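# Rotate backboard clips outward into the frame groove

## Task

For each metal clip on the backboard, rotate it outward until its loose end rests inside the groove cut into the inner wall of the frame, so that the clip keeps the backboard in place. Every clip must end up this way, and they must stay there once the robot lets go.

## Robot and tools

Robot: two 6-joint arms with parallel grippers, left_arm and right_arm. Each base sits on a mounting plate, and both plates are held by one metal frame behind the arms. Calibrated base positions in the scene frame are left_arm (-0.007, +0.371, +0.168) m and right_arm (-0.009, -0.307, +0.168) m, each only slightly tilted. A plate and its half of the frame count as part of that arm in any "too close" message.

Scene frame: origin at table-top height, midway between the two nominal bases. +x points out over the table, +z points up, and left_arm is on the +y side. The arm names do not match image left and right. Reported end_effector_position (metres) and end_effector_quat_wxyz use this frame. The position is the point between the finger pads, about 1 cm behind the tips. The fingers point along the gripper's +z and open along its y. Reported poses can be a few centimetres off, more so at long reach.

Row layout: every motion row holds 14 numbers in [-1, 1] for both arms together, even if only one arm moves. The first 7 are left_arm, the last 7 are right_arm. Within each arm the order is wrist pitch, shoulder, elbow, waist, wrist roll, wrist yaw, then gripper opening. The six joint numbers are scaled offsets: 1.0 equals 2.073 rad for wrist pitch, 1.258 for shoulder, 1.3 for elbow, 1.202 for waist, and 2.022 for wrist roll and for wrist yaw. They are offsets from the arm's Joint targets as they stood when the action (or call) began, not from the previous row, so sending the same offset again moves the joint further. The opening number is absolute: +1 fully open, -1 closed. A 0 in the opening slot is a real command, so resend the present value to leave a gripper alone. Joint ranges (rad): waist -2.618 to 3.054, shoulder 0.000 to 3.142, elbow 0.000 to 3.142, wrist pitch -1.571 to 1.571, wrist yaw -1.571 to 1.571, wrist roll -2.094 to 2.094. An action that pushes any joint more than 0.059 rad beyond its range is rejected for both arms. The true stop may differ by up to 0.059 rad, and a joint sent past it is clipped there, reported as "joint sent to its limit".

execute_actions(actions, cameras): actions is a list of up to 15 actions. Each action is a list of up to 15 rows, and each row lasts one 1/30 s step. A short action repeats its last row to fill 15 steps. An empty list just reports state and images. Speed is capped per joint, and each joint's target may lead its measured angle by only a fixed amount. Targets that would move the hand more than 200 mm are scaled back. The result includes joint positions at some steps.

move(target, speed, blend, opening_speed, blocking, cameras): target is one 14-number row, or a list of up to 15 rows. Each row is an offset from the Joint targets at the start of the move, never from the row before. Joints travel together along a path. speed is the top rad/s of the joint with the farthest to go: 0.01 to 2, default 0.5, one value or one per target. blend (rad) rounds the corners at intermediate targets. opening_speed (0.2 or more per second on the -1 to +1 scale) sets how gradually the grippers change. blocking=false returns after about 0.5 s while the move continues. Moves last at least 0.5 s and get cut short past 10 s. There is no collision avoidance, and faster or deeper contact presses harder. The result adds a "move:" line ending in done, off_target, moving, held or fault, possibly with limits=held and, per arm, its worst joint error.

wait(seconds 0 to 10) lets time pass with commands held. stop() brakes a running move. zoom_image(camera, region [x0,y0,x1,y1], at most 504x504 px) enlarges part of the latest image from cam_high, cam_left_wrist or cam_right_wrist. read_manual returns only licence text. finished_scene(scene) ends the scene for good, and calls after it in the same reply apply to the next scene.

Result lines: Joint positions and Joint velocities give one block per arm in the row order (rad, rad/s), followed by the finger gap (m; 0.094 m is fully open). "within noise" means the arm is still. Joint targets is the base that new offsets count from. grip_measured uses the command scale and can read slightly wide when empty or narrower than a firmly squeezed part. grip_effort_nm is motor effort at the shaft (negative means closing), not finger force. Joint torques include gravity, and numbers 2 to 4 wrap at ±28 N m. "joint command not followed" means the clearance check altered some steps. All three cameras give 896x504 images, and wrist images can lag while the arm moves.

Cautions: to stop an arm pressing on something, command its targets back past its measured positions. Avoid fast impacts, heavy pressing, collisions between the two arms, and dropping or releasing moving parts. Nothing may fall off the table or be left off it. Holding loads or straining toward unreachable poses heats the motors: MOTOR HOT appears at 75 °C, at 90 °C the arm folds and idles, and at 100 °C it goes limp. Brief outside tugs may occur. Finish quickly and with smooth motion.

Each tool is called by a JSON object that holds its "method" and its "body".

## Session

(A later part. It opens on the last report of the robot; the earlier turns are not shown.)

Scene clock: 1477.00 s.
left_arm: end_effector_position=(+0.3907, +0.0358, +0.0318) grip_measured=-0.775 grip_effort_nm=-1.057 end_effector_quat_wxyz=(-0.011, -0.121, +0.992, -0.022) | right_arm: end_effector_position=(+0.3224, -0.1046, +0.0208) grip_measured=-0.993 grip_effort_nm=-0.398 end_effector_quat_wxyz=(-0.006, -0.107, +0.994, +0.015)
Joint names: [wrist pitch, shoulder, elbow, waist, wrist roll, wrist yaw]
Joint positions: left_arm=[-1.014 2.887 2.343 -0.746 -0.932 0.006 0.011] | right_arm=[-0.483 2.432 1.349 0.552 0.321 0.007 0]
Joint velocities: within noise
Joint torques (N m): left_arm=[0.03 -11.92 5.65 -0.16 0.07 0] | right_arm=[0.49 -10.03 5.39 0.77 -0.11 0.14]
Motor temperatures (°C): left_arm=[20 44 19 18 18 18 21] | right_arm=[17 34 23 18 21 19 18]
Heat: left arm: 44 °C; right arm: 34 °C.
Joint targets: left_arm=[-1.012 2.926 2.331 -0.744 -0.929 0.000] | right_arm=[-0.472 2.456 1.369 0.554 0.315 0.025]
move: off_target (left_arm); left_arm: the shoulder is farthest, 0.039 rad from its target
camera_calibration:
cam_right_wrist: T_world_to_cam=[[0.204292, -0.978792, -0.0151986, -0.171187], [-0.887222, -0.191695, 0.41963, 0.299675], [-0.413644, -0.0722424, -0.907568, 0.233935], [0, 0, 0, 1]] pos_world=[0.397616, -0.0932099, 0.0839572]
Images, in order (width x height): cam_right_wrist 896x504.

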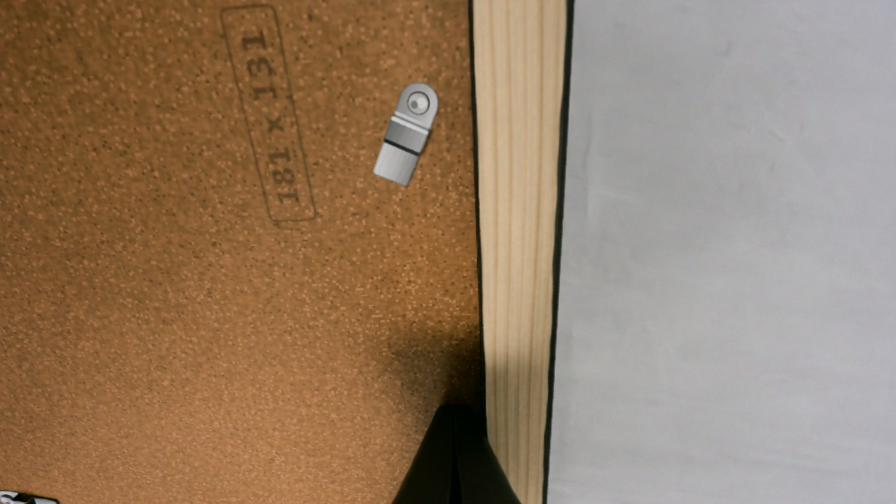

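{"method": "move", "body": {"target": [[0,0,0,0,0,0,-0.83,0,-0.0485,-0.0246,0.004,0,0,-1],[0,0,0,0,0,0,-0.83,0.0058,-0.0668,-0.0642,0.0171,0.0069,0,-1]], "speed": 0.05, "cameras": ["cam_right_wrist","cam_left_wrist"]}}

Scene clock: 1487.63 s.
left_arm: end_effector_position=(+0.3907, +0.0358, +0.0318) grip_measured=-0.775 grip_effort_nm=-1.053 end_effector_quat_wxyz=(-0.011, -0.121, +0.992, -0.022) | right_arm: end_effector_position=(+0.3132, -0.1062, +0.0218) grip_measured=-0.993 grip_effort_nm=-0.403 end_effector_quat_wxyz=(-0.004, -0.112, +0.994, +0.013)
Joint names: [wrist pitch, shoulder, elbow, waist, wrist roll, wrist yaw]
Joint positions: left_arm=[-1.014 2.887 2.343 -0.746 -0.932 0.006 0.011] | right_arm=[-0.456 2.407 1.299 0.564 0.323 0.014 0]
Joint velocities: within noise
Joint torques (N m): left_arm=[0.05 -11.92 5.6 -0.38 0.1 -0.01] | right_arm=[0.34 -15.3 2.99 1.58 0.02 0.09]
Motor temperatures (°C): left_arm=[20 44 19 18 18 18 21] | right_arm=[17 34 23 18 21 19 18]
Heat: left arm: 44 °C; right arm: 34 °C.
Joint targets: left_arm=[-1.012 2.926 2.331 -0.744 -0.929 0.000] | right_arm=[-0.460 2.372 1.285 0.574 0.329 0.024]
move: off_target (left_arm); left_arm: the shoulder is farthest, 0.039 rad from its target
camera_calibration:
cam_left_wrist: T_world_to_cam=[[0.221055, -0.975134, 0.015767, -0.0467787], [-0.876733, -0.191615, 0.44116, 0.374194], [-0.427169, -0.111344, -0.89729, 0.28357], [0, 0, 0, 1]] pos_world=[0.459541, 0.0576594, 0.0901021]
cam_right_wrist: T_world_to_cam=[[0.213958, -0.976793, -0.00984957, -0.173796], [-0.887525, -0.198597, 0.415763, 0.290246], [-0.408071, -0.0802139, -0.90942, 0.228372], [0, 0, 0, 1]] pos_world=[0.387977, -0.0938021, 0.0853008]
Images, in order (width x height): cam_left_wrist 896x504, cam_right_wrist 896x504.

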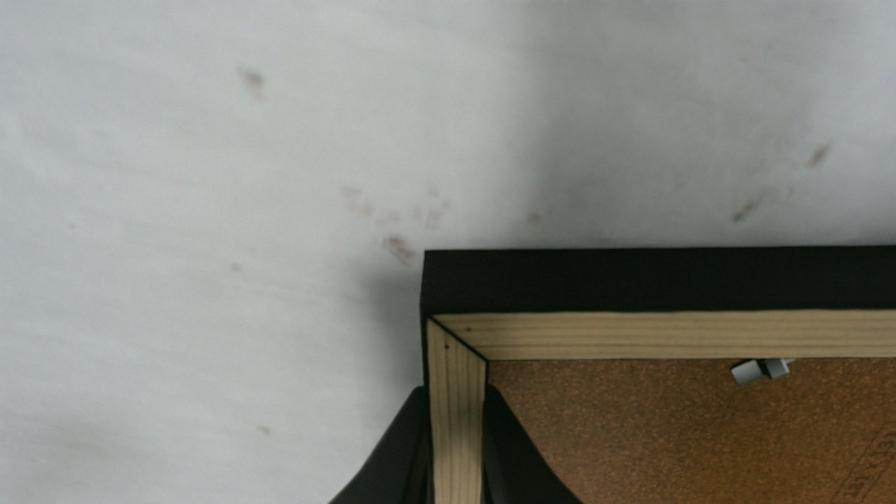

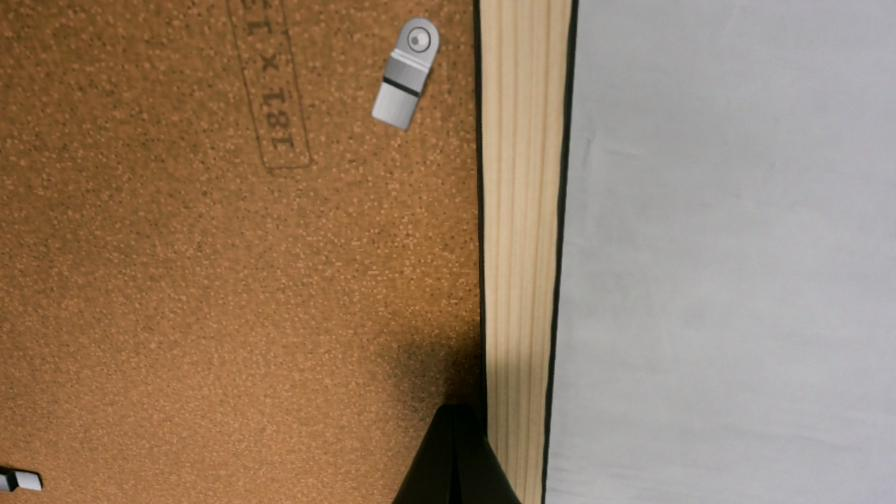

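{"method": "move", "body": {"target": [[0,0,0,0,0,0,-0.83,-0.0241,-0.0572,0,0,0,0,-1],[0,0,0,0,0,0,-0.83,-0.0241,-0.0572,0.0392,0.0058,0.002,0,-1],[0,0,0,0,0,0,-0.83,0.013,0.0588,0.0392,0.0058,0.002,0,-1]], "speed": [0.3,0.2,0.1], "cameras": ["cam_right_wrist"]}}

Scene clock: 1520.07 s.
left_arm: end_effector_position=(+0.3907, +0.0358, +0.0318) grip_measured=-0.775 grip_effort_nm=-1.053 end_effector_quat_wxyz=(-0.011, -0.121, +0.992, -0.022) | right_arm: end_effector_position=(+0.3163, -0.1000, +0.0204) grip_measured=-0.993 grip_effort_nm=-0.398 end_effector_quat_wxyz=(+0.001, -0.115, +0.993, +0.015)
Joint names: [wrist pitch, shoulder, elbow, waist, wrist roll, wrist yaw]
Joint positions: left_arm=[-1.014 2.887 2.343 -0.746 -0.932 0.006 0.011] | right_arm=[-0.452 2.42 1.317 0.573 0.326 0.014 0]
Joint velocities: within noise
Joint torques (N m): left_arm=[0.04 -11.93 5.57 -0.29 0.06 -0.03] | right_arm=[0.59 -9.65 5.3 1.33 0.02 0.09]
Motor temperatures (°C): left_arm=[20 45 19 18 18 18 21] | right_arm=[17 34 23 18 21 19 18]
Heat: left arm: 45 °C; right arm: 34 °C.
Joint targets: left_arm=[-1.012 2.926 2.331 -0.744 -0.929 0.000] | right_arm=[-0.433 2.446 1.336 0.581 0.333 0.024]
move: off_target (left_arm); left_arm: the shoulder is farthest, 0.039 rad from its target
camera_calibration:
cam_right_wrist: T_world_to_cam=[[0.219982, -0.975417, -0.0129952, -0.170134], [-0.890079, -0.206152, 0.406523, 0.295042], [-0.399208, -0.0778609, -0.913548, 0.226389], [0, 0, 0, 1]] pos_world=[0.390413, -0.0875009, 0.0846656]
Images, in order (width x height): cam_right_wrist 896x504.

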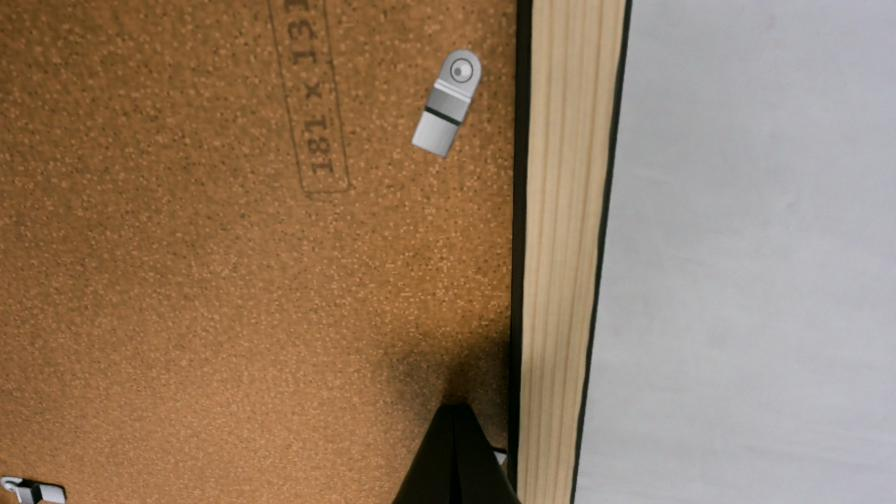

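{"method": "move", "body": {"target": [[0,0,0,0,0,0,-0.83,0,0,0,-0.0166,-0.0054,0,-1],[0,0,0,0,0,0,-0.83,-0.0265,0,0,-0.0166,-0.0054,0,-1]], "speed": [0.05,0.05], "cameras": ["cam_right_wrist"]}}

Scene clock: 1528.03 s.
left_arm: end_effector_position=(+0.3907, +0.0358, +0.0318) grip_measured=-0.775 grip_effort_nm=-1.057 end_effector_quat_wxyz=(-0.011, -0.121, +0.992, -0.022) | right_arm: end_effector_position=(+0.3152, -0.1021, +0.0205) grip_measured=-0.993 grip_effort_nm=-0.398 end_effector_quat_wxyz=(-0.004, -0.113, +0.993, +0.012)
Joint names: [wrist pitch, shoulder, elbow, waist, wrist roll, wrist yaw]
Joint positions: left_arm=[-1.014 2.887 2.343 -0.746 -0.932 0.006 0.011] | right_arm=[-0.465 2.421 1.321 0.57 0.326 0.014 0]
Joint velocities: within noise
Joint torques (N m): left_arm=[0.05 -11.93 5.63 -0.39 0.06 -0.04] | right_arm=[0.15 -9.81 5.03 -0.29 -0.09 0.07]
Motor temperatures (°C): left_arm=[20 45 19 18 18 18 21] | right_arm=[17 33 23 18 21 19 18]
Heat: left arm: 45 °C; right arm: 33 °C.
Joint targets: left_arm=[-1.012 2.926 2.331 -0.744 -0.929 0.000] | right_arm=[-0.488 2.446 1.336 0.561 0.322 0.024]
move: off_target (left_arm); left_arm: the shoulder is farthest, 0.039 rad from its target
camera_calibration:
cam_right_wrist: T_world_to_cam=[[0.217331, -0.976053, -0.00932194, -0.171222], [-0.886704, -0.201411, 0.41616, 0.292786], [-0.408072, -0.0821788, -0.909244, 0.228176], [0, 0, 0, 1]] pos_world=[0.389938, -0.0893998, 0.0840255]
Images, in order (width x height): cam_right_wrist 896x504.

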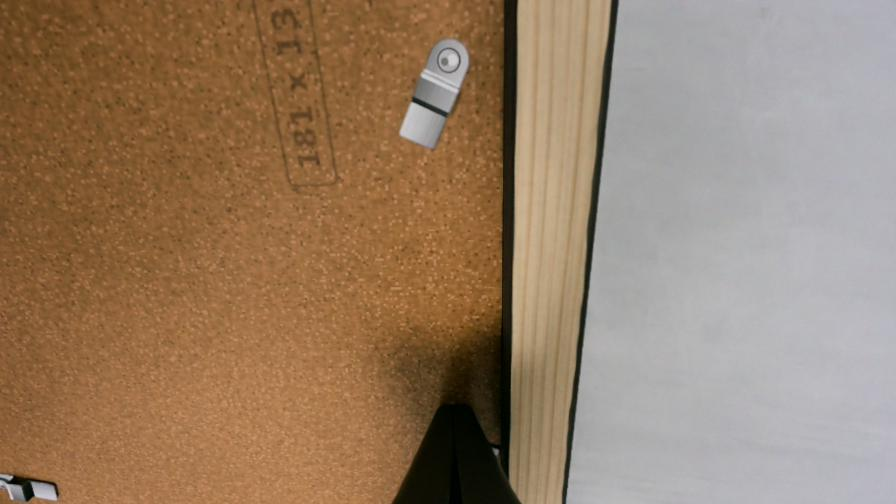

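{"method": "move", "body": {"target": [[0,0,0,0,0,0,-0.83,-0.0347,0,0,-0.004,-0.002,0,-1]], "speed": [0.05], "cameras": ["cam_right_wrist"]}}

Scene clock: 1536.87 s.
left_arm: end_effector_position=(+0.3904, +0.0351, +0.0318) grip_measured=-0.775 grip_effort_nm=-1.062 end_effector_quat_wxyz=(-0.012, -0.121, +0.992, -0.024) | right_arm: end_effector_position=(+0.3103, -0.1075, +0.0210) grip_measured=-0.993 grip_effort_nm=-0.393 end_effector_quat_wxyz=(-0.018, -0.113, +0.993, +0.006)
Joint names: [wrist pitch, shoulder, elbow, waist, wrist roll, wrist yaw]
Joint positions: left_arm=[-1.013 2.887 2.343 -0.746 -0.932 0.011 0.011] | right_arm=[-0.5 2.421 1.325 0.565 0.323 0.014 0]
Joint velocities: within noise
Joint torques (N m): left_arm=[0.05 -12.05 5.87 -0.34 0.07 -0.05] | right_arm=[-0.29 -9.72 4.75 -0.24 -0.1 0.08]
Motor temperatures (°C): left_arm=[20 45 19 18 18 18 21] | right_arm=[17 33 23 18 21 19 18]
Heat: left arm: 45 °C; right arm: 33 °C.
Joint targets: left_arm=[-1.012 2.926 2.331 -0.744 -0.929 0.001] | right_arm=[-0.560 2.446 1.336 0.557 0.318 0.024]
move: off_target (left_arm, right_arm); left_arm: the shoulder is farthest, 0.039 rad from its target; right_arm: the wrist pitch is farthest, 0.060 rad from its target
camera_calibration:
cam_right_wrist: T_world_to_cam=[[0.215818, -0.976433, 0.000778225, -0.175211], [-0.87563, -0.193185, 0.442664, 0.284067], [-0.432081, -0.0962164, -0.896687, 0.231887], [0, 0, 0, 1]] pos_world=[0.386746, -0.0938923, 0.0823204]
Images, in order (width x height): cam_right_wrist 896x504.

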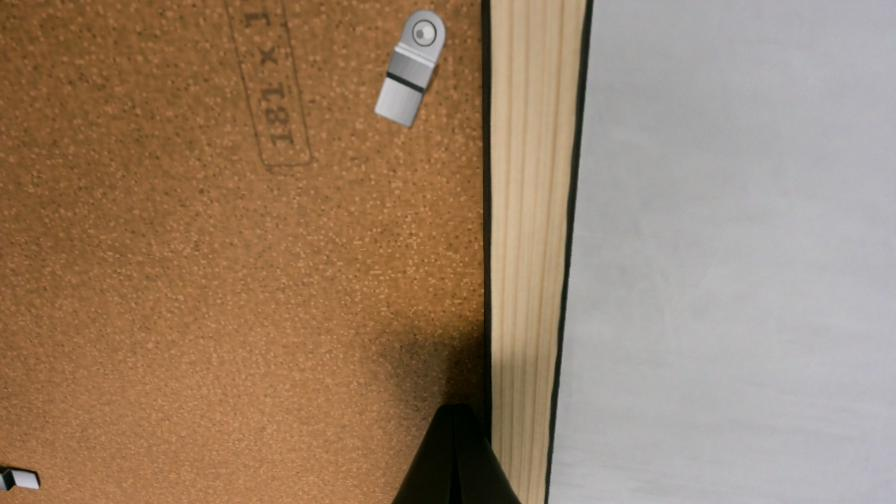

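{"method": "move", "body": {"target": [[0,0,0,0,0,0,-0.83,0.0265,0,0,0,0,0,-1],[0,0,0,0,0,0,-0.83,-0.025,-0.1243,0,0,0,0,-1],[0,0,0,0,0,0,-0.83,-0.025,-0.1243,0,0.058,0.034,0,-1]], "speed": [0.1,0.3,0.3], "cameras": ["cam_right_wrist"]}}

{"method": "zoom_image", "body": {"camera": "cam_right_wrist", "region": [440, 280, 640, 400]}}

Scene clock: 1545.00 s.
left_arm: end_effector_position=(+0.3903, +0.0350, +0.0318) grip_measured=-0.775 grip_effort_nm=-1.062 end_effector_quat_wxyz=(-0.012, -0.121, +0.992, -0.024) | right_arm: end_effector_position=(+0.2991, -0.0895, +0.0604) grip_measured=-0.993 grip_effort_nm=-0.393 end_effector_quat_wxyz=(-0.015, -0.116, +0.993, +0.005)
Joint names: [wrist pitch, shoulder, elbow, waist, wrist roll, wrist yaw]
Joint positions: left_arm=[-1.013 2.887 2.343 -0.746 -0.932 0.012 0.011] | right_arm=[-0.603 2.316 1.325 0.627 0.378 0.017 0]
Joint velocities: within noise
Joint torques (N m): left_arm=[0.06 -11.73 5.63 -0.38 0.07 -0.07] | right_arm=[0.24 -14.16 5.08 0.54 0.06 0.06]
Motor temperatures (°C): left_arm=[20 45 19 18 18 18 21] | right_arm=[17 33 23 18 21 19 18]
Heat: left arm: 45 °C; right arm: 33 °C.
Joint targets: left_arm=[-1.012 2.926 2.331 -0.744 -0.929 0.001] | right_arm=[-0.612 2.290 1.336 0.626 0.386 0.025]
move: off_target (left_arm); left_arm: the shoulder is farthest, 0.039 rad from its target
camera_calibration:
cam_right_wrist: T_world_to_cam=[[0.22209, -0.97502, 0.00355592, -0.157129], [-0.87683, -0.198127, 0.438082, 0.260562], [-0.426434, -0.100412, -0.898928, 0.262126], [0, 0, 0, 1]] pos_world=[0.375145, -0.0752587, 0.122043]
Images, in order (width x height): cam_right_wrist 896x504.

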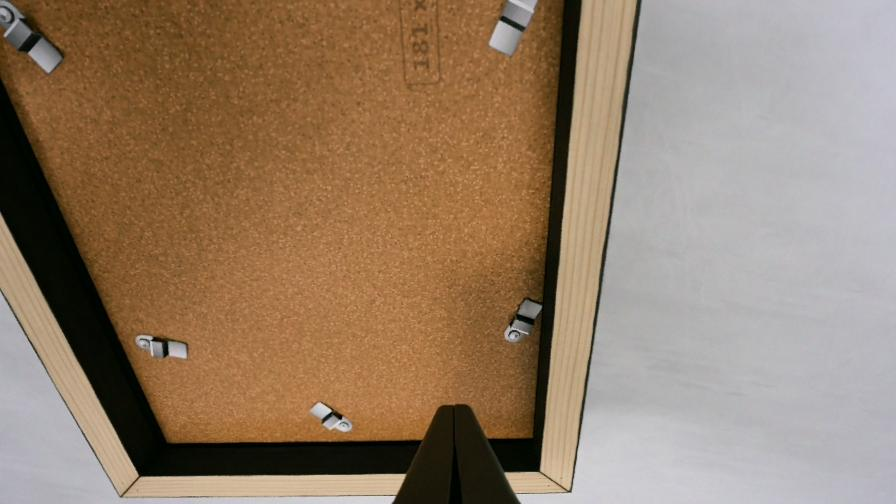

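Scaled by 2.520.

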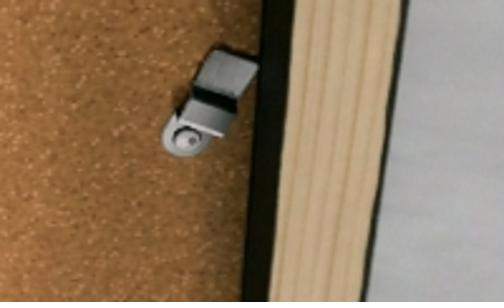

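{"method": "zoom_image", "body": {"camera": "cam_right_wrist", "region": [60, 300, 260, 500]}}

{"method": "zoom_image", "body": {"camera": "cam_right_wrist", "region": [490, 280, 560, 350]}}

Scaled by 2.520.

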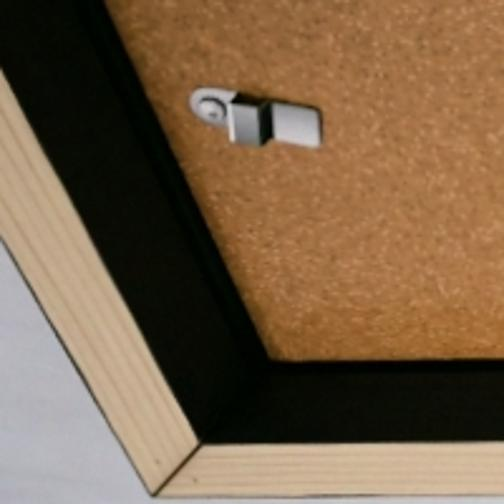

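Scaled by 7.200.

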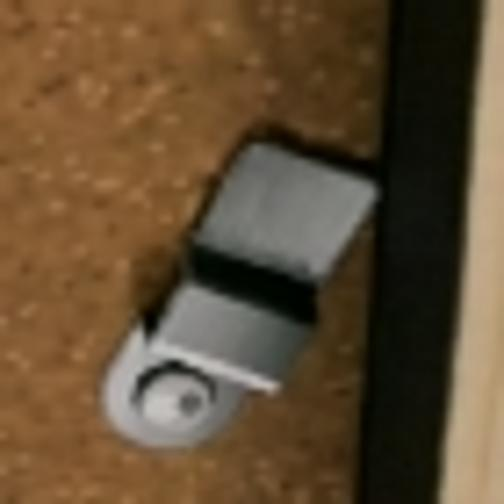

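{"method": "zoom_image", "body": {"camera": "cam_right_wrist", "region": [100, 310, 200, 410]}}

{"method": "zoom_image", "body": {"camera": "cam_right_wrist", "region": [290, 380, 400, 480]}}

Scaled by 5.040.

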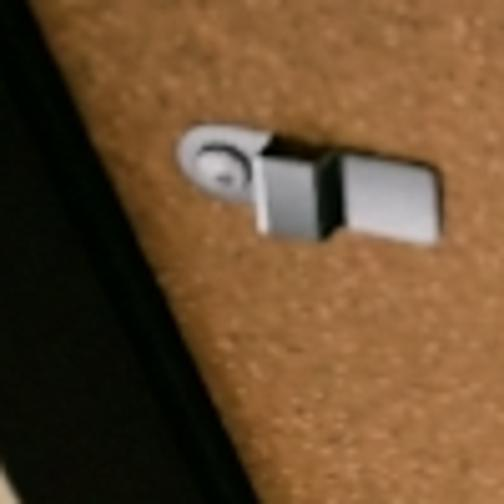

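Scaled by 4.582.

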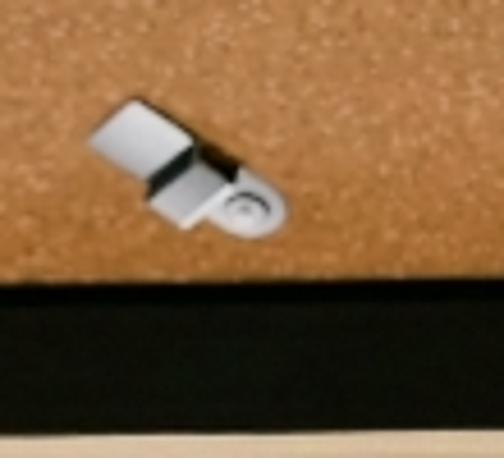

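{"method": "move", "body": {"target": [[0,0,0,0,0,0,-0.83,0.0369,-0.0223,-0.035,-0.0903,-0.0534,0,-0.36]], "speed": [0.3], "cameras": ["cam_right_wrist"]}}

Scene clock: 1607.40 s.
left_arm: end_effector_position=(+0.3903, +0.0350, +0.0318) grip_measured=-0.775 grip_effort_nm=-1.053 end_effector_quat_wxyz=(-0.012, -0.121, +0.992, -0.024) | right_arm: end_effector_position=(+0.3279, -0.1218, +0.0600) grip_measured=-0.362 grip_effort_nm=0.066 end_effector_quat_wxyz=(+0.006, -0.106, +0.994, +0.014)
Joint names: [wrist pitch, shoulder, elbow, waist, wrist roll, wrist yaw]
Joint positions: left_arm=[-1.013 2.887 2.343 -0.746 -0.932 0.012 0.011] | right_arm=[-0.547 2.3 1.301 0.515 0.286 0.018 0.03]
Joint velocities: within noise
Joint torques (N m): left_arm=[0.01 -12 5.6 -0.39 0.02 -0.05] | right_arm=[0.53 -15.39 3.6 0.76 -0.11 0.03]
Motor temperatures (°C): left_arm=[20 45 19 18 18 18 21] | right_arm=[17 39 23 18 21 19 18]
Heat: left arm: 45 °C; right arm: 39 °C.
Joint targets: left_arm=[-1.012 2.926 2.331 -0.744 -0.929 0.001] | right_arm=[-0.535 2.262 1.291 0.518 0.278 0.024]
move: off_target (left_arm, right_arm); left_arm: the shoulder is farthest, 0.039 rad from its target; right_arm: the shoulder is farthest, 0.038 rad from its target
camera_calibration:
cam_right_wrist: T_world_to_cam=[[0.201799, -0.979366, -0.0109363, -0.188037], [-0.897435, -0.189367, 0.398435, 0.289694], [-0.392285, -0.0705894, -0.917131, 0.264358], [0, 0, 0, 1]] pos_world=[0.401631, -0.110637, 0.12497]
Images, in order (width x height): cam_right_wrist 896x504.

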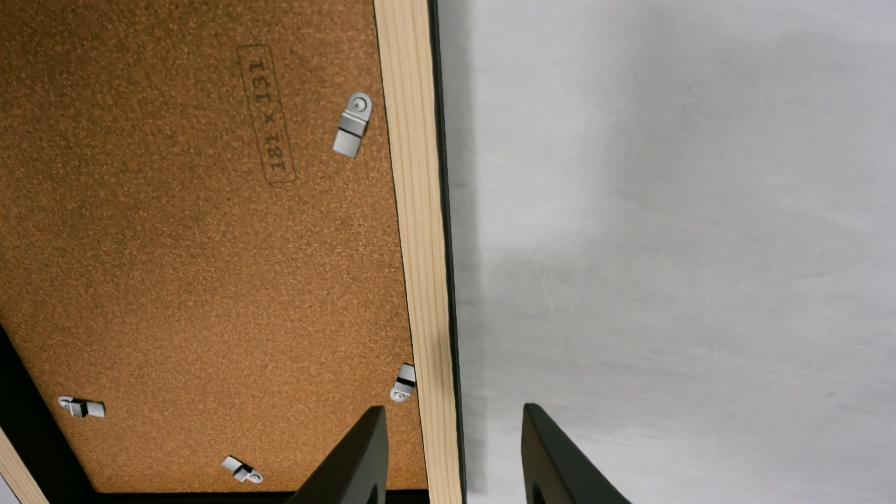

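{"method": "move", "body": {"target": [[0,0,0,0,0,0,-0.83,0,0,0,0.0108,0,0,-0.36],[0,0,0,0,0,0,-0.83,0.0342,0.0962,-0.0035,0.0108,0,0,-0.36]], "speed": [0.1,0.15], "cameras": ["cam_right_wrist"]}}

Scene clock: 1620.30 s.
left_arm: end_effector_position=(+0.3903, +0.0350, +0.0318) grip_measured=-0.775 grip_effort_nm=-1.057 end_effector_quat_wxyz=(-0.012, -0.121, +0.992, -0.024) | right_arm: end_effector_position=(+0.3236, -0.1197, +0.0332) grip_measured=-0.362 grip_effort_nm=0.066 end_effector_quat_wxyz=(+0.002, -0.110, +0.994, +0.013)
Joint names: [wrist pitch, shoulder, elbow, waist, wrist roll, wrist yaw]
Joint positions: left_arm=[-1.013 2.887 2.343 -0.746 -0.932 0.012 0.011] | right_arm=[-0.476 2.371 1.294 0.523 0.285 0.018 0.03]
Joint velocities: within noise
Joint torques (N m): left_arm=[0.02 -11.99 5.76 -0.31 0.08 -0.04] | right_arm=[0.53 -10.76 3.47 1.32 -0.1 0.03]
Motor temperatures (°C): left_arm=[20 45 19 18 18 18 21] | right_arm=[17 37 23 18 21 19 17]
Heat: left arm: 45 °C; right arm: 37 °C.
Joint targets: left_arm=[-1.012 2.926 2.331 -0.744 -0.929 0.001] | right_arm=[-0.464 2.383 1.286 0.531 0.278 0.024]
move: off_target (left_arm); left_arm: the shoulder is farthest, 0.039 rad from its target
camera_calibration:
cam_right_wrist: T_world_to_cam=[[0.209878, -0.977689, -0.00871596, -0.187929], [-0.893118, -0.195335, 0.405196, 0.294644], [-0.397858, -0.0772571, -0.914188, 0.239206], [0, 0, 0, 1]] pos_world=[0.397764, -0.107702, 0.0976525]
Images, in order (width x height): cam_right_wrist 896x504.

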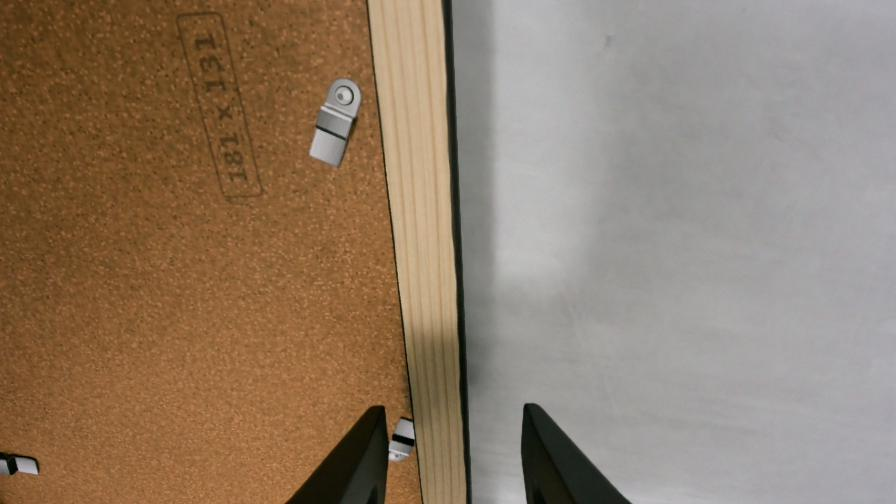

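{"method": "execute_actions", "body": {"actions": [], "cameras": ["cam_right_wrist"]}}

Scene clock: 1644.17 s.
left_arm: end_effector_position=(+0.3903, +0.0350, +0.0318) grip_measured=-0.775 grip_effort_nm=-1.053 end_effector_quat_wxyz=(-0.012, -0.121, +0.992, -0.024) | right_arm: end_effector_position=(+0.3238, -0.1196, +0.0332) grip_measured=-0.362 grip_effort_nm=0.061 end_effector_quat_wxyz=(+0.002, -0.110, +0.994, +0.013)
Joint names: [wrist pitch, shoulder, elbow, waist, wrist roll, wrist yaw]
Joint positions: left_arm=[-1.013 2.887 2.343 -0.746 -0.932 0.012 0.011] | right_arm=[-0.475 2.371 1.294 0.523 0.285 0.018 0.03]
Joint velocities: within noise
Joint torques (N m): left_arm=[0.03 -11.99 5.72 -0.27 0.05 -0.06] | right_arm=[0.52 -10.8 3.45 1.35 -0.11 0.03]
Motor temperatures (°C): left_arm=[20 45 19 18 18 18 21] | right_arm=[17 36 22 18 21 19 17]
Heat: left arm: 45 °C; right arm: 36 °C.
Joint targets: left_arm=[-1.012 2.926 2.331 -0.744 -0.929 0.001] | right_arm=[-0.464 2.383 1.286 0.531 0.278 0.024]
Tool commands: left_gripper/opening=-0.83 right_gripper/opening=-0.36
camera_calibration:
cam_right_wrist: T_world_to_cam=[[0.210227, -0.977612, -0.00893416, -0.187971], [-0.893324, -0.195798, 0.404519, 0.294842], [-0.397212, -0.0770596, -0.914486, 0.239105], [0, 0, 0, 1]] pos_world=[0.397882, -0.107608, 0.0977096]
Images, in order (width x height): cam_right_wrist 896x504.

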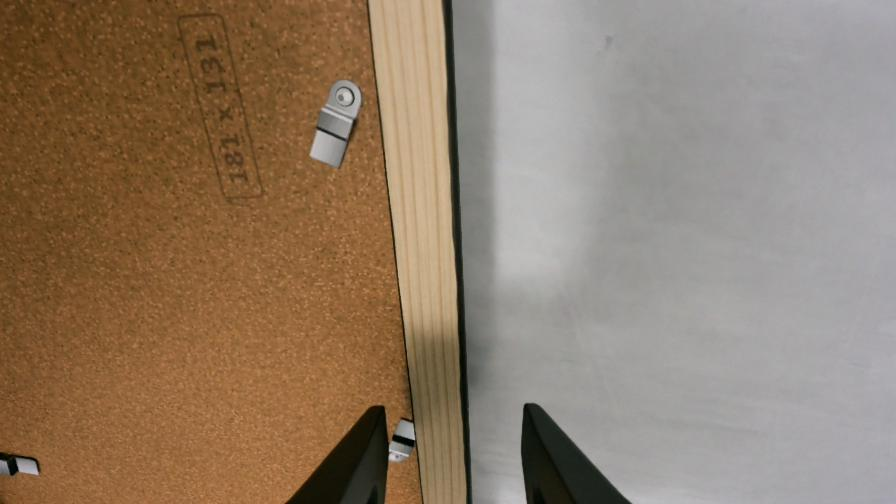

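{"method": "move", "body": {"target": [0,0,0,0,0,0,-0.83, 0.0193,0.0358,0.0185,0.0067,0,0,-0.36], "speed": 0.1, "cameras": ["cam_right_wrist"]}}

{"method": "zoom_image", "body": {"camera": "cam_right_wrist", "region": [330, 340, 580, 480]}}

Scene clock: 1657.87 s.
left_arm: end_effector_position=(+0.3903, +0.0350, +0.0318) grip_measured=-0.775 grip_effort_nm=-1.057 end_effector_quat_wxyz=(-0.012, -0.121, +0.992, -0.024) | right_arm: end_effector_position=(+0.3213, -0.1176, +0.0201) grip_measured=-0.362 grip_effort_nm=0.061 end_effector_quat_wxyz=(+0.001, -0.113, +0.993, +0.012)
Joint names: [wrist pitch, shoulder, elbow, waist, wrist roll, wrist yaw]
Joint positions: left_arm=[-1.013 2.887 2.343 -0.746 -0.932 0.012 0.011] | right_arm=[-0.441 2.408 1.294 0.529 0.285 0.018 0.03]
Joint velocities: within noise
Joint torques (N m): left_arm=[0.03 -11.84 5.7 -0.34 0.07 -0.06] | right_arm=[0.57 -10.13 5.04 1.48 -0.1 0.03]
Motor temperatures (°C): left_arm=[20 45 19 18 18 18 21] | right_arm=[17 35 22 18 21 19 17]
Heat: left arm: 45 °C; right arm: 35 °C.
Joint targets: left_arm=[-1.012 2.926 2.331 -0.744 -0.929 0.001] | right_arm=[-0.424 2.428 1.310 0.539 0.278 0.024]
move: off_target (left_arm); left_arm: the shoulder is farthest, 0.039 rad from its target
camera_calibration:
cam_right_wrist: T_world_to_cam=[[0.217027, -0.976132, -0.00814775, -0.187586], [-0.890947, -0.201484, 0.406962, 0.296864], [-0.39889, -0.0810626, -0.913409, 0.226293], [0, 0, 0, 1]] pos_world=[0.395467, -0.104951, 0.084357]
Images, in order (width x height): cam_right_wrist 896x504.

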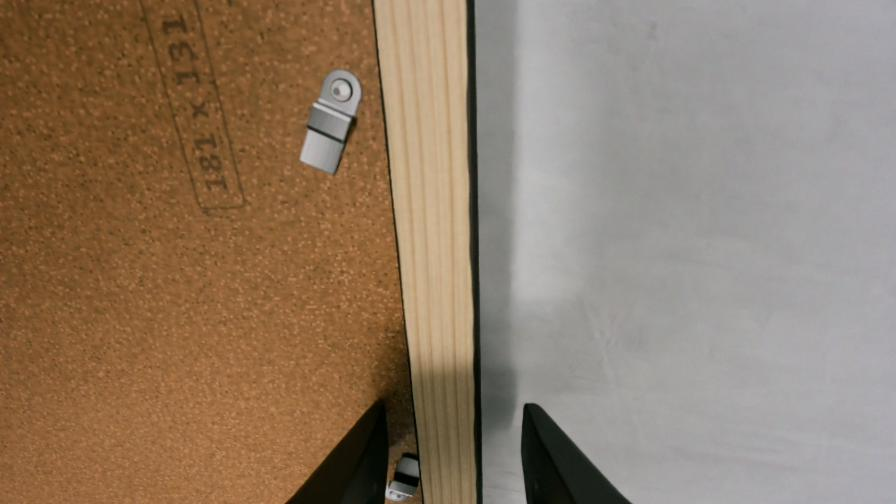

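Scaled by 2.016.

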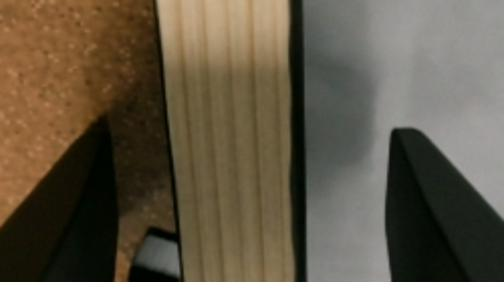

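{"method": "move", "body": {"target": [0,0,0,0,0,0,-0.83, 0,0,0,0.003,0.0,0,-0.73], "speed": 0.1, "opening_speed": 0.3, "cameras": ["cam_right_wrist"]}}

{"method": "zoom_image", "body": {"camera": "cam_right_wrist", "region": [330, 340, 580, 480]}}

Scene clock: 1662.90 s.
left_arm: end_effector_position=(+0.3903, +0.0350, +0.0318) grip_measured=-0.775 grip_effort_nm=-1.057 end_effector_quat_wxyz=(-0.012, -0.121, +0.992, -0.024) | right_arm: end_effector_position=(+0.3220, -0.1162, +0.0202) grip_measured=-0.727 grip_effort_nm=-0.208 end_effector_quat_wxyz=(+0.005, -0.117, +0.993, +0.009)
Joint names: [wrist pitch, shoulder, elbow, waist, wrist roll, wrist yaw]
Joint positions: left_arm=[-1.013 2.887 2.343 -0.746 -0.932 0.012 0.011] | right_arm=[-0.436 2.408 1.294 0.535 0.284 0.026 0.013]
Joint velocities: within noise
Joint torques (N m): left_arm=[0.05 -11.95 5.68 -0.28 0.07 -0.06] | right_arm=[0.53 -10.13 5.07 1.24 -0.1 -0.05]
Motor temperatures (°C): left_arm=[20 45 19 18 18 18 21] | right_arm=[17 34 22 18 21 19 17]
Heat: left arm: 45 °C; right arm: 34 °C.
Joint targets: left_arm=[-1.012 2.926 2.331 -0.744 -0.929 0.001] | right_arm=[-0.424 2.428 1.310 0.542 0.278 0.025]
move: off_target (left_arm); left_arm: the shoulder is farthest, 0.039 rad from its target
camera_calibration:
cam_right_wrist: T_world_to_cam=[[0.223455, -0.974713, -0.00162861, -0.188458], [-0.89311, -0.205416, 0.400199, 0.29808], [-0.390414, -0.0879718, -0.916427, 0.223276], [0, 0, 0, 1]] pos_world=[0.3955, -0.10282, 0.0850176]
Images, in order (width x height): cam_right_wrist 896x504.

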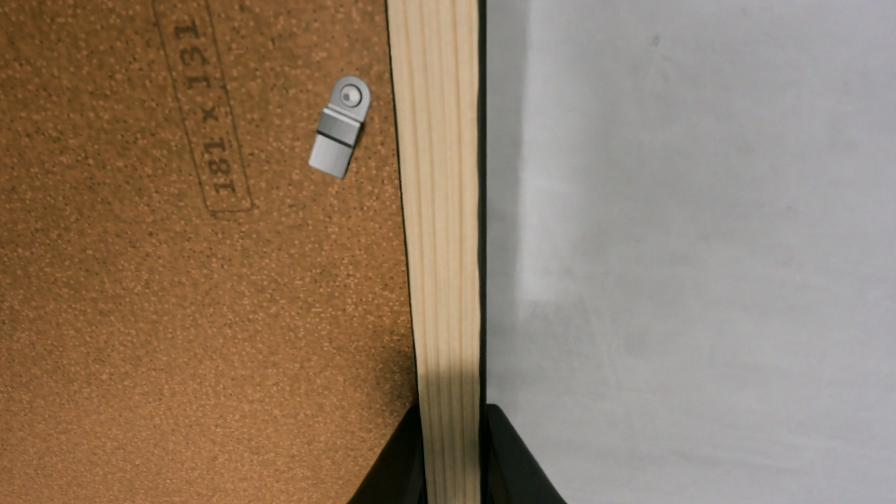

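Scaled by 2.016.

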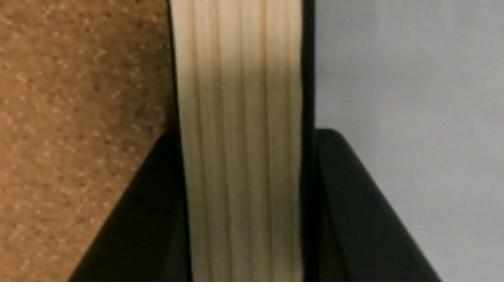

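{"method": "move", "body": {"target": [[0,0,0,0,0,0,-0.83, 0,0.004,0,0,0.0,0,-0.73],[0,0,0,0,0,0,-0.83, -0.023,0.004,0,0.005,0.006,0,-0.73]], "speed": 0.06, "cameras": ["cam_right_wrist"]}}

{"method": "zoom_image", "body": {"camera": "cam_right_wrist", "region": [330, 340, 580, 480]}}

Scene clock: 1672.73 s.
left_arm: end_effector_position=(+0.3903, +0.0350, +0.0318) grip_measured=-0.775 grip_effort_nm=-1.053 end_effector_quat_wxyz=(-0.012, -0.121, +0.992, -0.024) | right_arm: end_effector_position=(+0.3213, -0.1166, +0.0202) grip_measured=-0.727 grip_effort_nm=-0.188 end_effector_quat_wxyz=(+0.004, -0.116, +0.993, +0.009)
Joint names: [wrist pitch, shoulder, elbow, waist, wrist roll, wrist yaw]
Joint positions: left_arm=[-1.013 2.887 2.343 -0.746 -0.932 0.012 0.011] | right_arm=[-0.439 2.408 1.294 0.535 0.285 0.026 0.013]
Joint velocities: within noise
Joint torques (N m): left_arm=[0.02 -11.92 5.63 -0.42 0.04 -0.08] | right_arm=[0.08 -9.73 5.05 1.83 0.02 -0.05]
Motor temperatures (°C): left_arm=[20 45 19 18 18 18 21] | right_arm=[17 33 22 18 21 19 17]
Heat: left arm: 45 °C; right arm: 33 °C.
Joint targets: left_arm=[-1.012 2.926 2.331 -0.744 -0.929 0.001] | right_arm=[-0.472 2.433 1.310 0.548 0.290 0.024]
move: off_target (left_arm); left_arm: the shoulder is farthest, 0.039 rad from its target
camera_calibration:
cam_right_wrist: T_world_to_cam=[[0.222826, -0.974858, -0.000755535, -0.188509], [-0.892172, -0.204239, 0.402885, 0.2972], [-0.39291, -0.0890993, -0.91525, 0.223622], [0, 0, 0, 1]] pos_world=[0.395022, -0.103145, 0.0847905]
Images, in order (width x height): cam_right_wrist 896x504.

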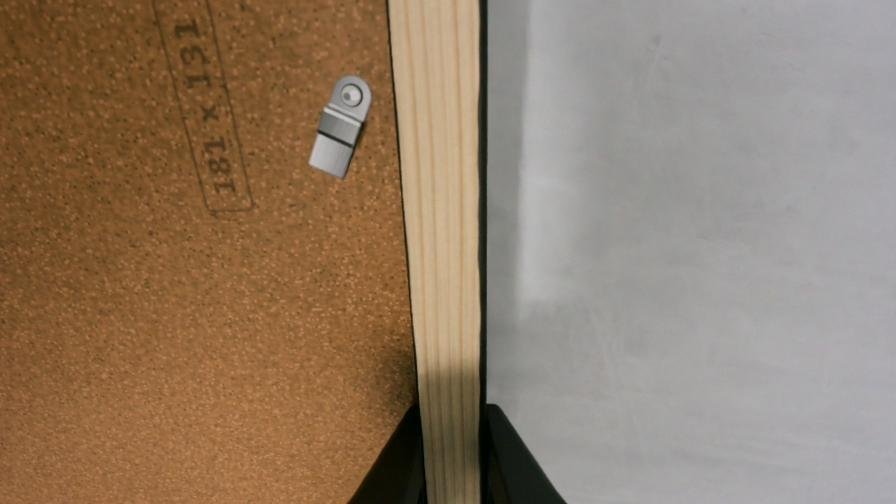

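Scaled by 2.016.

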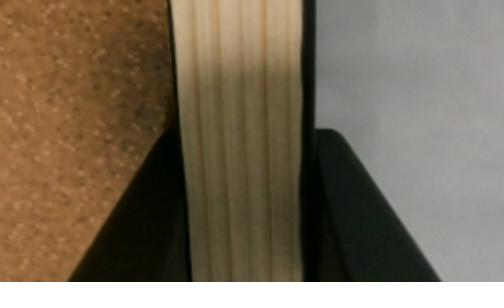

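{"method": "move", "body": {"target": [[0,0,0,0,0,0,-0.83, -0.012,0,0,0.002,0.002,0,-0.73],[0,0,0,0,0,0,-0.83, -0.024,0.0,0,0.004,0.004,0,-0.73]], "speed": 0.06, "cameras": ["cam_right_wrist"]}}

{"method": "zoom_image", "body": {"camera": "cam_right_wrist", "region": [330, 340, 580, 480]}}

Scene clock: 1677.33 s.
left_arm: end_effector_position=(+0.3903, +0.0350, +0.0318) grip_measured=-0.775 grip_effort_nm=-1.048 end_effector_quat_wxyz=(-0.012, -0.121, +0.992, -0.024) | right_arm: end_effector_position=(+0.3120, -0.1185, +0.0208) grip_measured=-0.728 grip_effort_nm=-0.154 end_effector_quat_wxyz=(-0.015, -0.117, +0.993, +0.001)
Joint names: [wrist pitch, shoulder, elbow, waist, wrist roll, wrist yaw]
Joint positions: left_arm=[-1.013 2.887 2.343 -0.746 -0.931 0.012 0.011] | right_arm=[-0.485 2.41 1.3 0.543 0.292 0.026 0.013]
Joint velocities: within noise
Joint torques (N m): left_arm=[0.05 -12.04 5.49 -0.43 0.03 -0.07] | right_arm=[-0.03 -9.78 4.56 1.48 0.04 -0.05]
Motor temperatures (°C): left_arm=[20 45 19 18 18 18 21] | right_arm=[17 32 22 18 21 19 17]
Heat: left arm: 45 °C; right arm: 32 °C.
Joint targets: left_arm=[-1.012 2.926 2.331 -0.744 -0.929 0.001] | right_arm=[-0.521 2.433 1.310 0.553 0.299 0.024]
move: off_target (left_arm, right_arm); left_arm: the shoulder is farthest, 0.039 rad from its target; right_arm: the wrist pitch is farthest, 0.037 rad from its target
camera_calibration:
cam_right_wrist: T_world_to_cam=[[0.225347, -0.974214, 0.0112185, -0.189253], [-0.876766, -0.197758, 0.438376, 0.283438], [-0.424854, -0.108623, -0.898722, 0.227672], [0, 0, 0, 1]] pos_world=[0.387883, -0.10359, 0.0824842]
Images, in order (width x height): cam_right_wrist 896x504.

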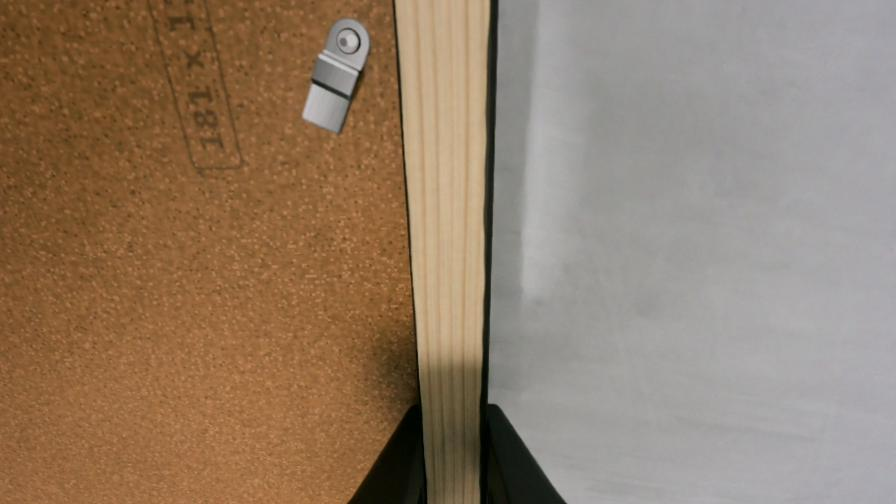

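Scaled by 2.016.

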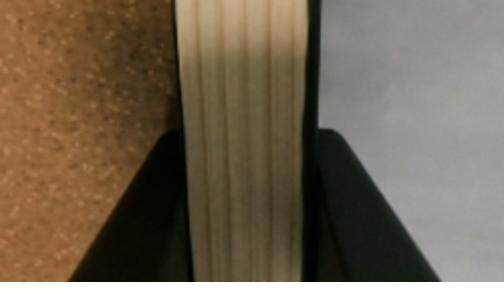

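{"method": "move", "body": {"target": [[0,0,0,0,0,0,-0.83, 0,0,0,0,0,0,-0.5],[0,0,0,0,0,0,-0.83, 0.04,-0.06,0,0,0.0,0,-0.5],[0,0,0,0,0,0,-0.83, -0.09,-0.12,0,0.08,0.07,0,-0.5]], "speed": 0.3, "cameras": ["cam_right_wrist"]}}

{"method": "zoom_image", "body": {"camera": "cam_right_wrist", "region": [330, 340, 580, 480]}}

Scene clock: 1684.90 s.
left_arm: end_effector_position=(+0.3899, +0.0354, +0.0318) grip_measured=-0.775 grip_effort_nm=-1.057 end_effector_quat_wxyz=(-0.013, -0.119, +0.993, -0.023) | right_arm: end_effector_position=(+0.2691, -0.1064, +0.0580) grip_measured=-0.502 grip_effort_nm=0.051 end_effector_quat_wxyz=(-0.064, -0.100, +0.992, -0.033)
Joint names: [wrist pitch, shoulder, elbow, waist, wrist roll, wrist yaw]
Joint positions: left_arm=[-1.015 2.887 2.343 -0.746 -0.928 0.011 0.011] | right_arm=[-0.698 2.318 1.3 0.643 0.432 0.031 0.023]
Joint velocities: within noise
Joint torques (N m): left_arm=[0.03 -11.96 5.68 -0.34 -0.02 -0.05] | right_arm=[0.01 -14.86 4.72 1.07 0.04 -0.1]
Motor temperatures (°C): left_arm=[20 45 19 18 18 18 21] | right_arm=[17 33 22 18 21 19 17]
Heat: left arm: 45 °C; right arm: 33 °C.
Joint targets: left_arm=[-1.012 2.926 2.331 -0.744 -0.929 0.001] | right_arm=[-0.708 2.282 1.310 0.649 0.440 0.025]
move: off_target (left_arm, right_arm); left_arm: the shoulder is farthest, 0.039 rad from its target; right_arm: the shoulder is farthest, 0.036 rad from its target
camera_calibration:
cam_right_wrist: T_world_to_cam=[[0.1955, -0.978288, 0.0687948, -0.163909], [-0.839074, -0.130541, 0.528123, 0.223733], [-0.507676, -0.160972, -0.846377, 0.257837], [0, 0, 0, 1]] pos_world=[0.35067, -0.0896396, 0.111345]
Images, in order (width x height): cam_right_wrist 896x504.

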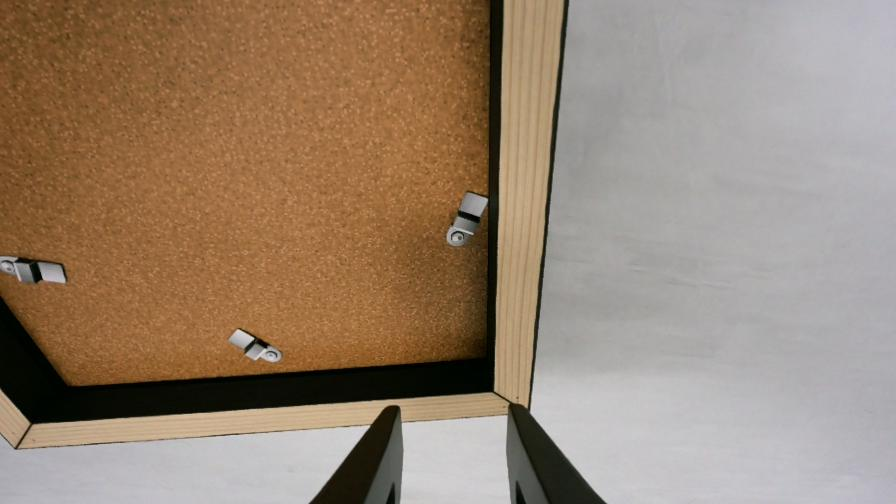

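Scaled by 2.016.

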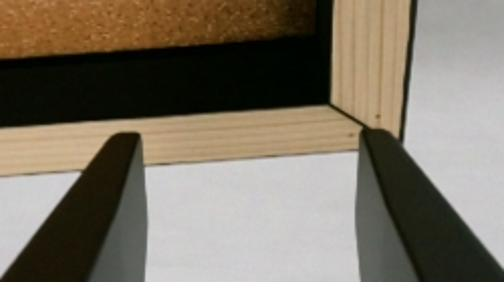

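{"method": "zoom_image", "body": {"camera": "cam_right_wrist", "region": [420, 160, 540, 270]}}

Scaled by 4.200.

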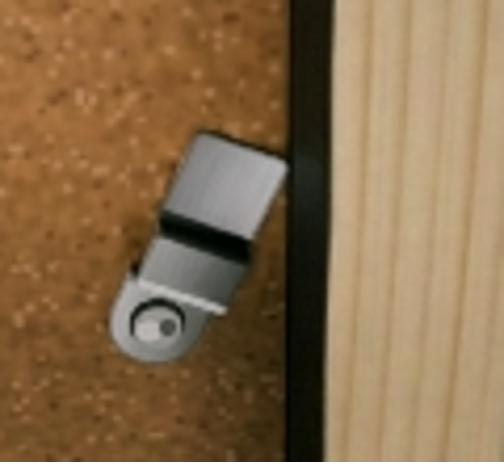

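{"method": "zoom_image", "body": {"camera": "cam_right_wrist", "region": [460, 170, 520, 230]}}

{"method": "zoom_image", "body": {"camera": "cam_right_wrist", "region": [380, 340, 540, 430]}}

Scaled by 8.400.

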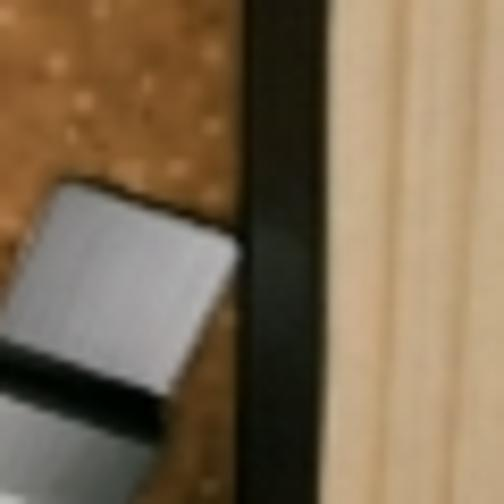

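Scaled by 3.150.

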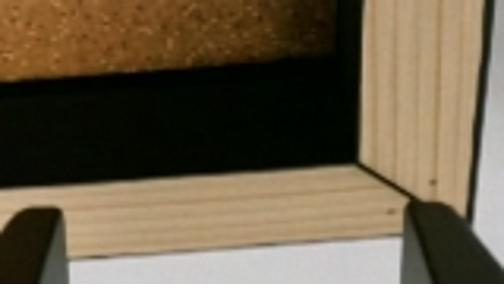

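{"method": "move", "body": {"target": [0,0,0,0,0,0,-0.83, 0.0999,0.0485,-0.0385,-0.0907,-0.0707,0,-0.445], "speed": 0.2, "cameras": ["cam_right_wrist"]}}

Scene clock: 1798.77 s.
left_arm: end_effector_position=(+0.3899, +0.0354, +0.0318) grip_measured=-0.775 grip_effort_nm=-1.057 end_effector_quat_wxyz=(-0.013, -0.119, +0.993, -0.023) | right_arm: end_effector_position=(+0.3126, -0.1195, +0.0441) grip_measured=-0.447 grip_effort_nm=0.061 end_effector_quat_wxyz=(-0.004, -0.111, +0.994, +0.003)
Joint names: [wrist pitch, shoulder, elbow, waist, wrist roll, wrist yaw]
Joint positions: left_arm=[-1.015 2.887 2.343 -0.746 -0.927 0.011 0.011] | right_arm=[-0.513 2.33 1.269 0.545 0.305 0.031 0.026]
Joint velocities: within noise
Joint torques (N m): left_arm=[0.06 -12 5.7 -0.28 0 -0.1] | right_arm=[0.5 -10.35 3.45 0.12 -0.11 -0.08]
Motor temperatures (°C): left_arm=[20 46 19 18 18 18 21] | right_arm=[17 34 22 18 21 19 17]
Heat: left arm: 46 °C; right arm: 34 °C.
Joint targets: left_arm=[-1.012 2.926 2.331 -0.744 -0.928 0.001] | right_arm=[-0.501 2.343 1.260 0.540 0.297 0.024]
move: off_target (left_arm); left_arm: the shoulder is farthest, 0.039 rad from its target
camera_calibration:
cam_right_wrist: T_world_to_cam=[[0.213194, -0.976969, 0.00889942, -0.186995], [-0.888104, -0.189989, 0.41854, 0.278882], [-0.40721, -0.0971341, -0.908155, 0.245039], [0, 0, 0, 1]] pos_world=[0.387325, -0.105902, 0.107474]
Images, in order (width x height): cam_right_wrist 896x504.

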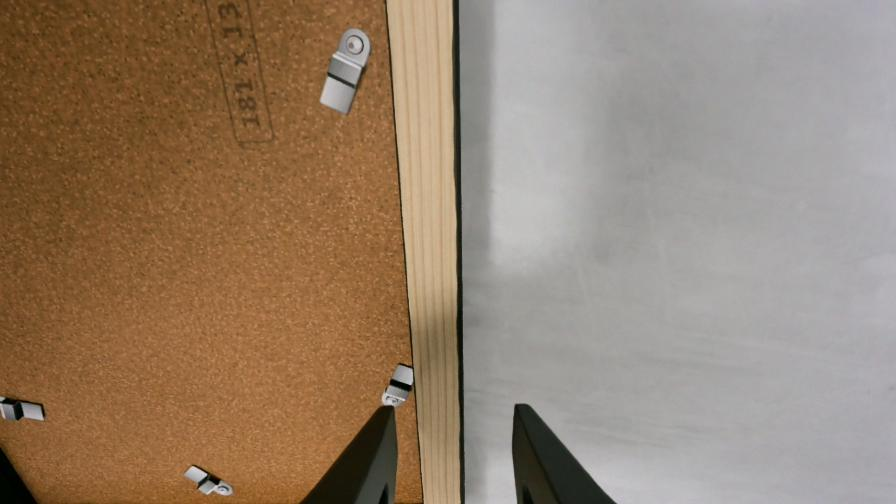

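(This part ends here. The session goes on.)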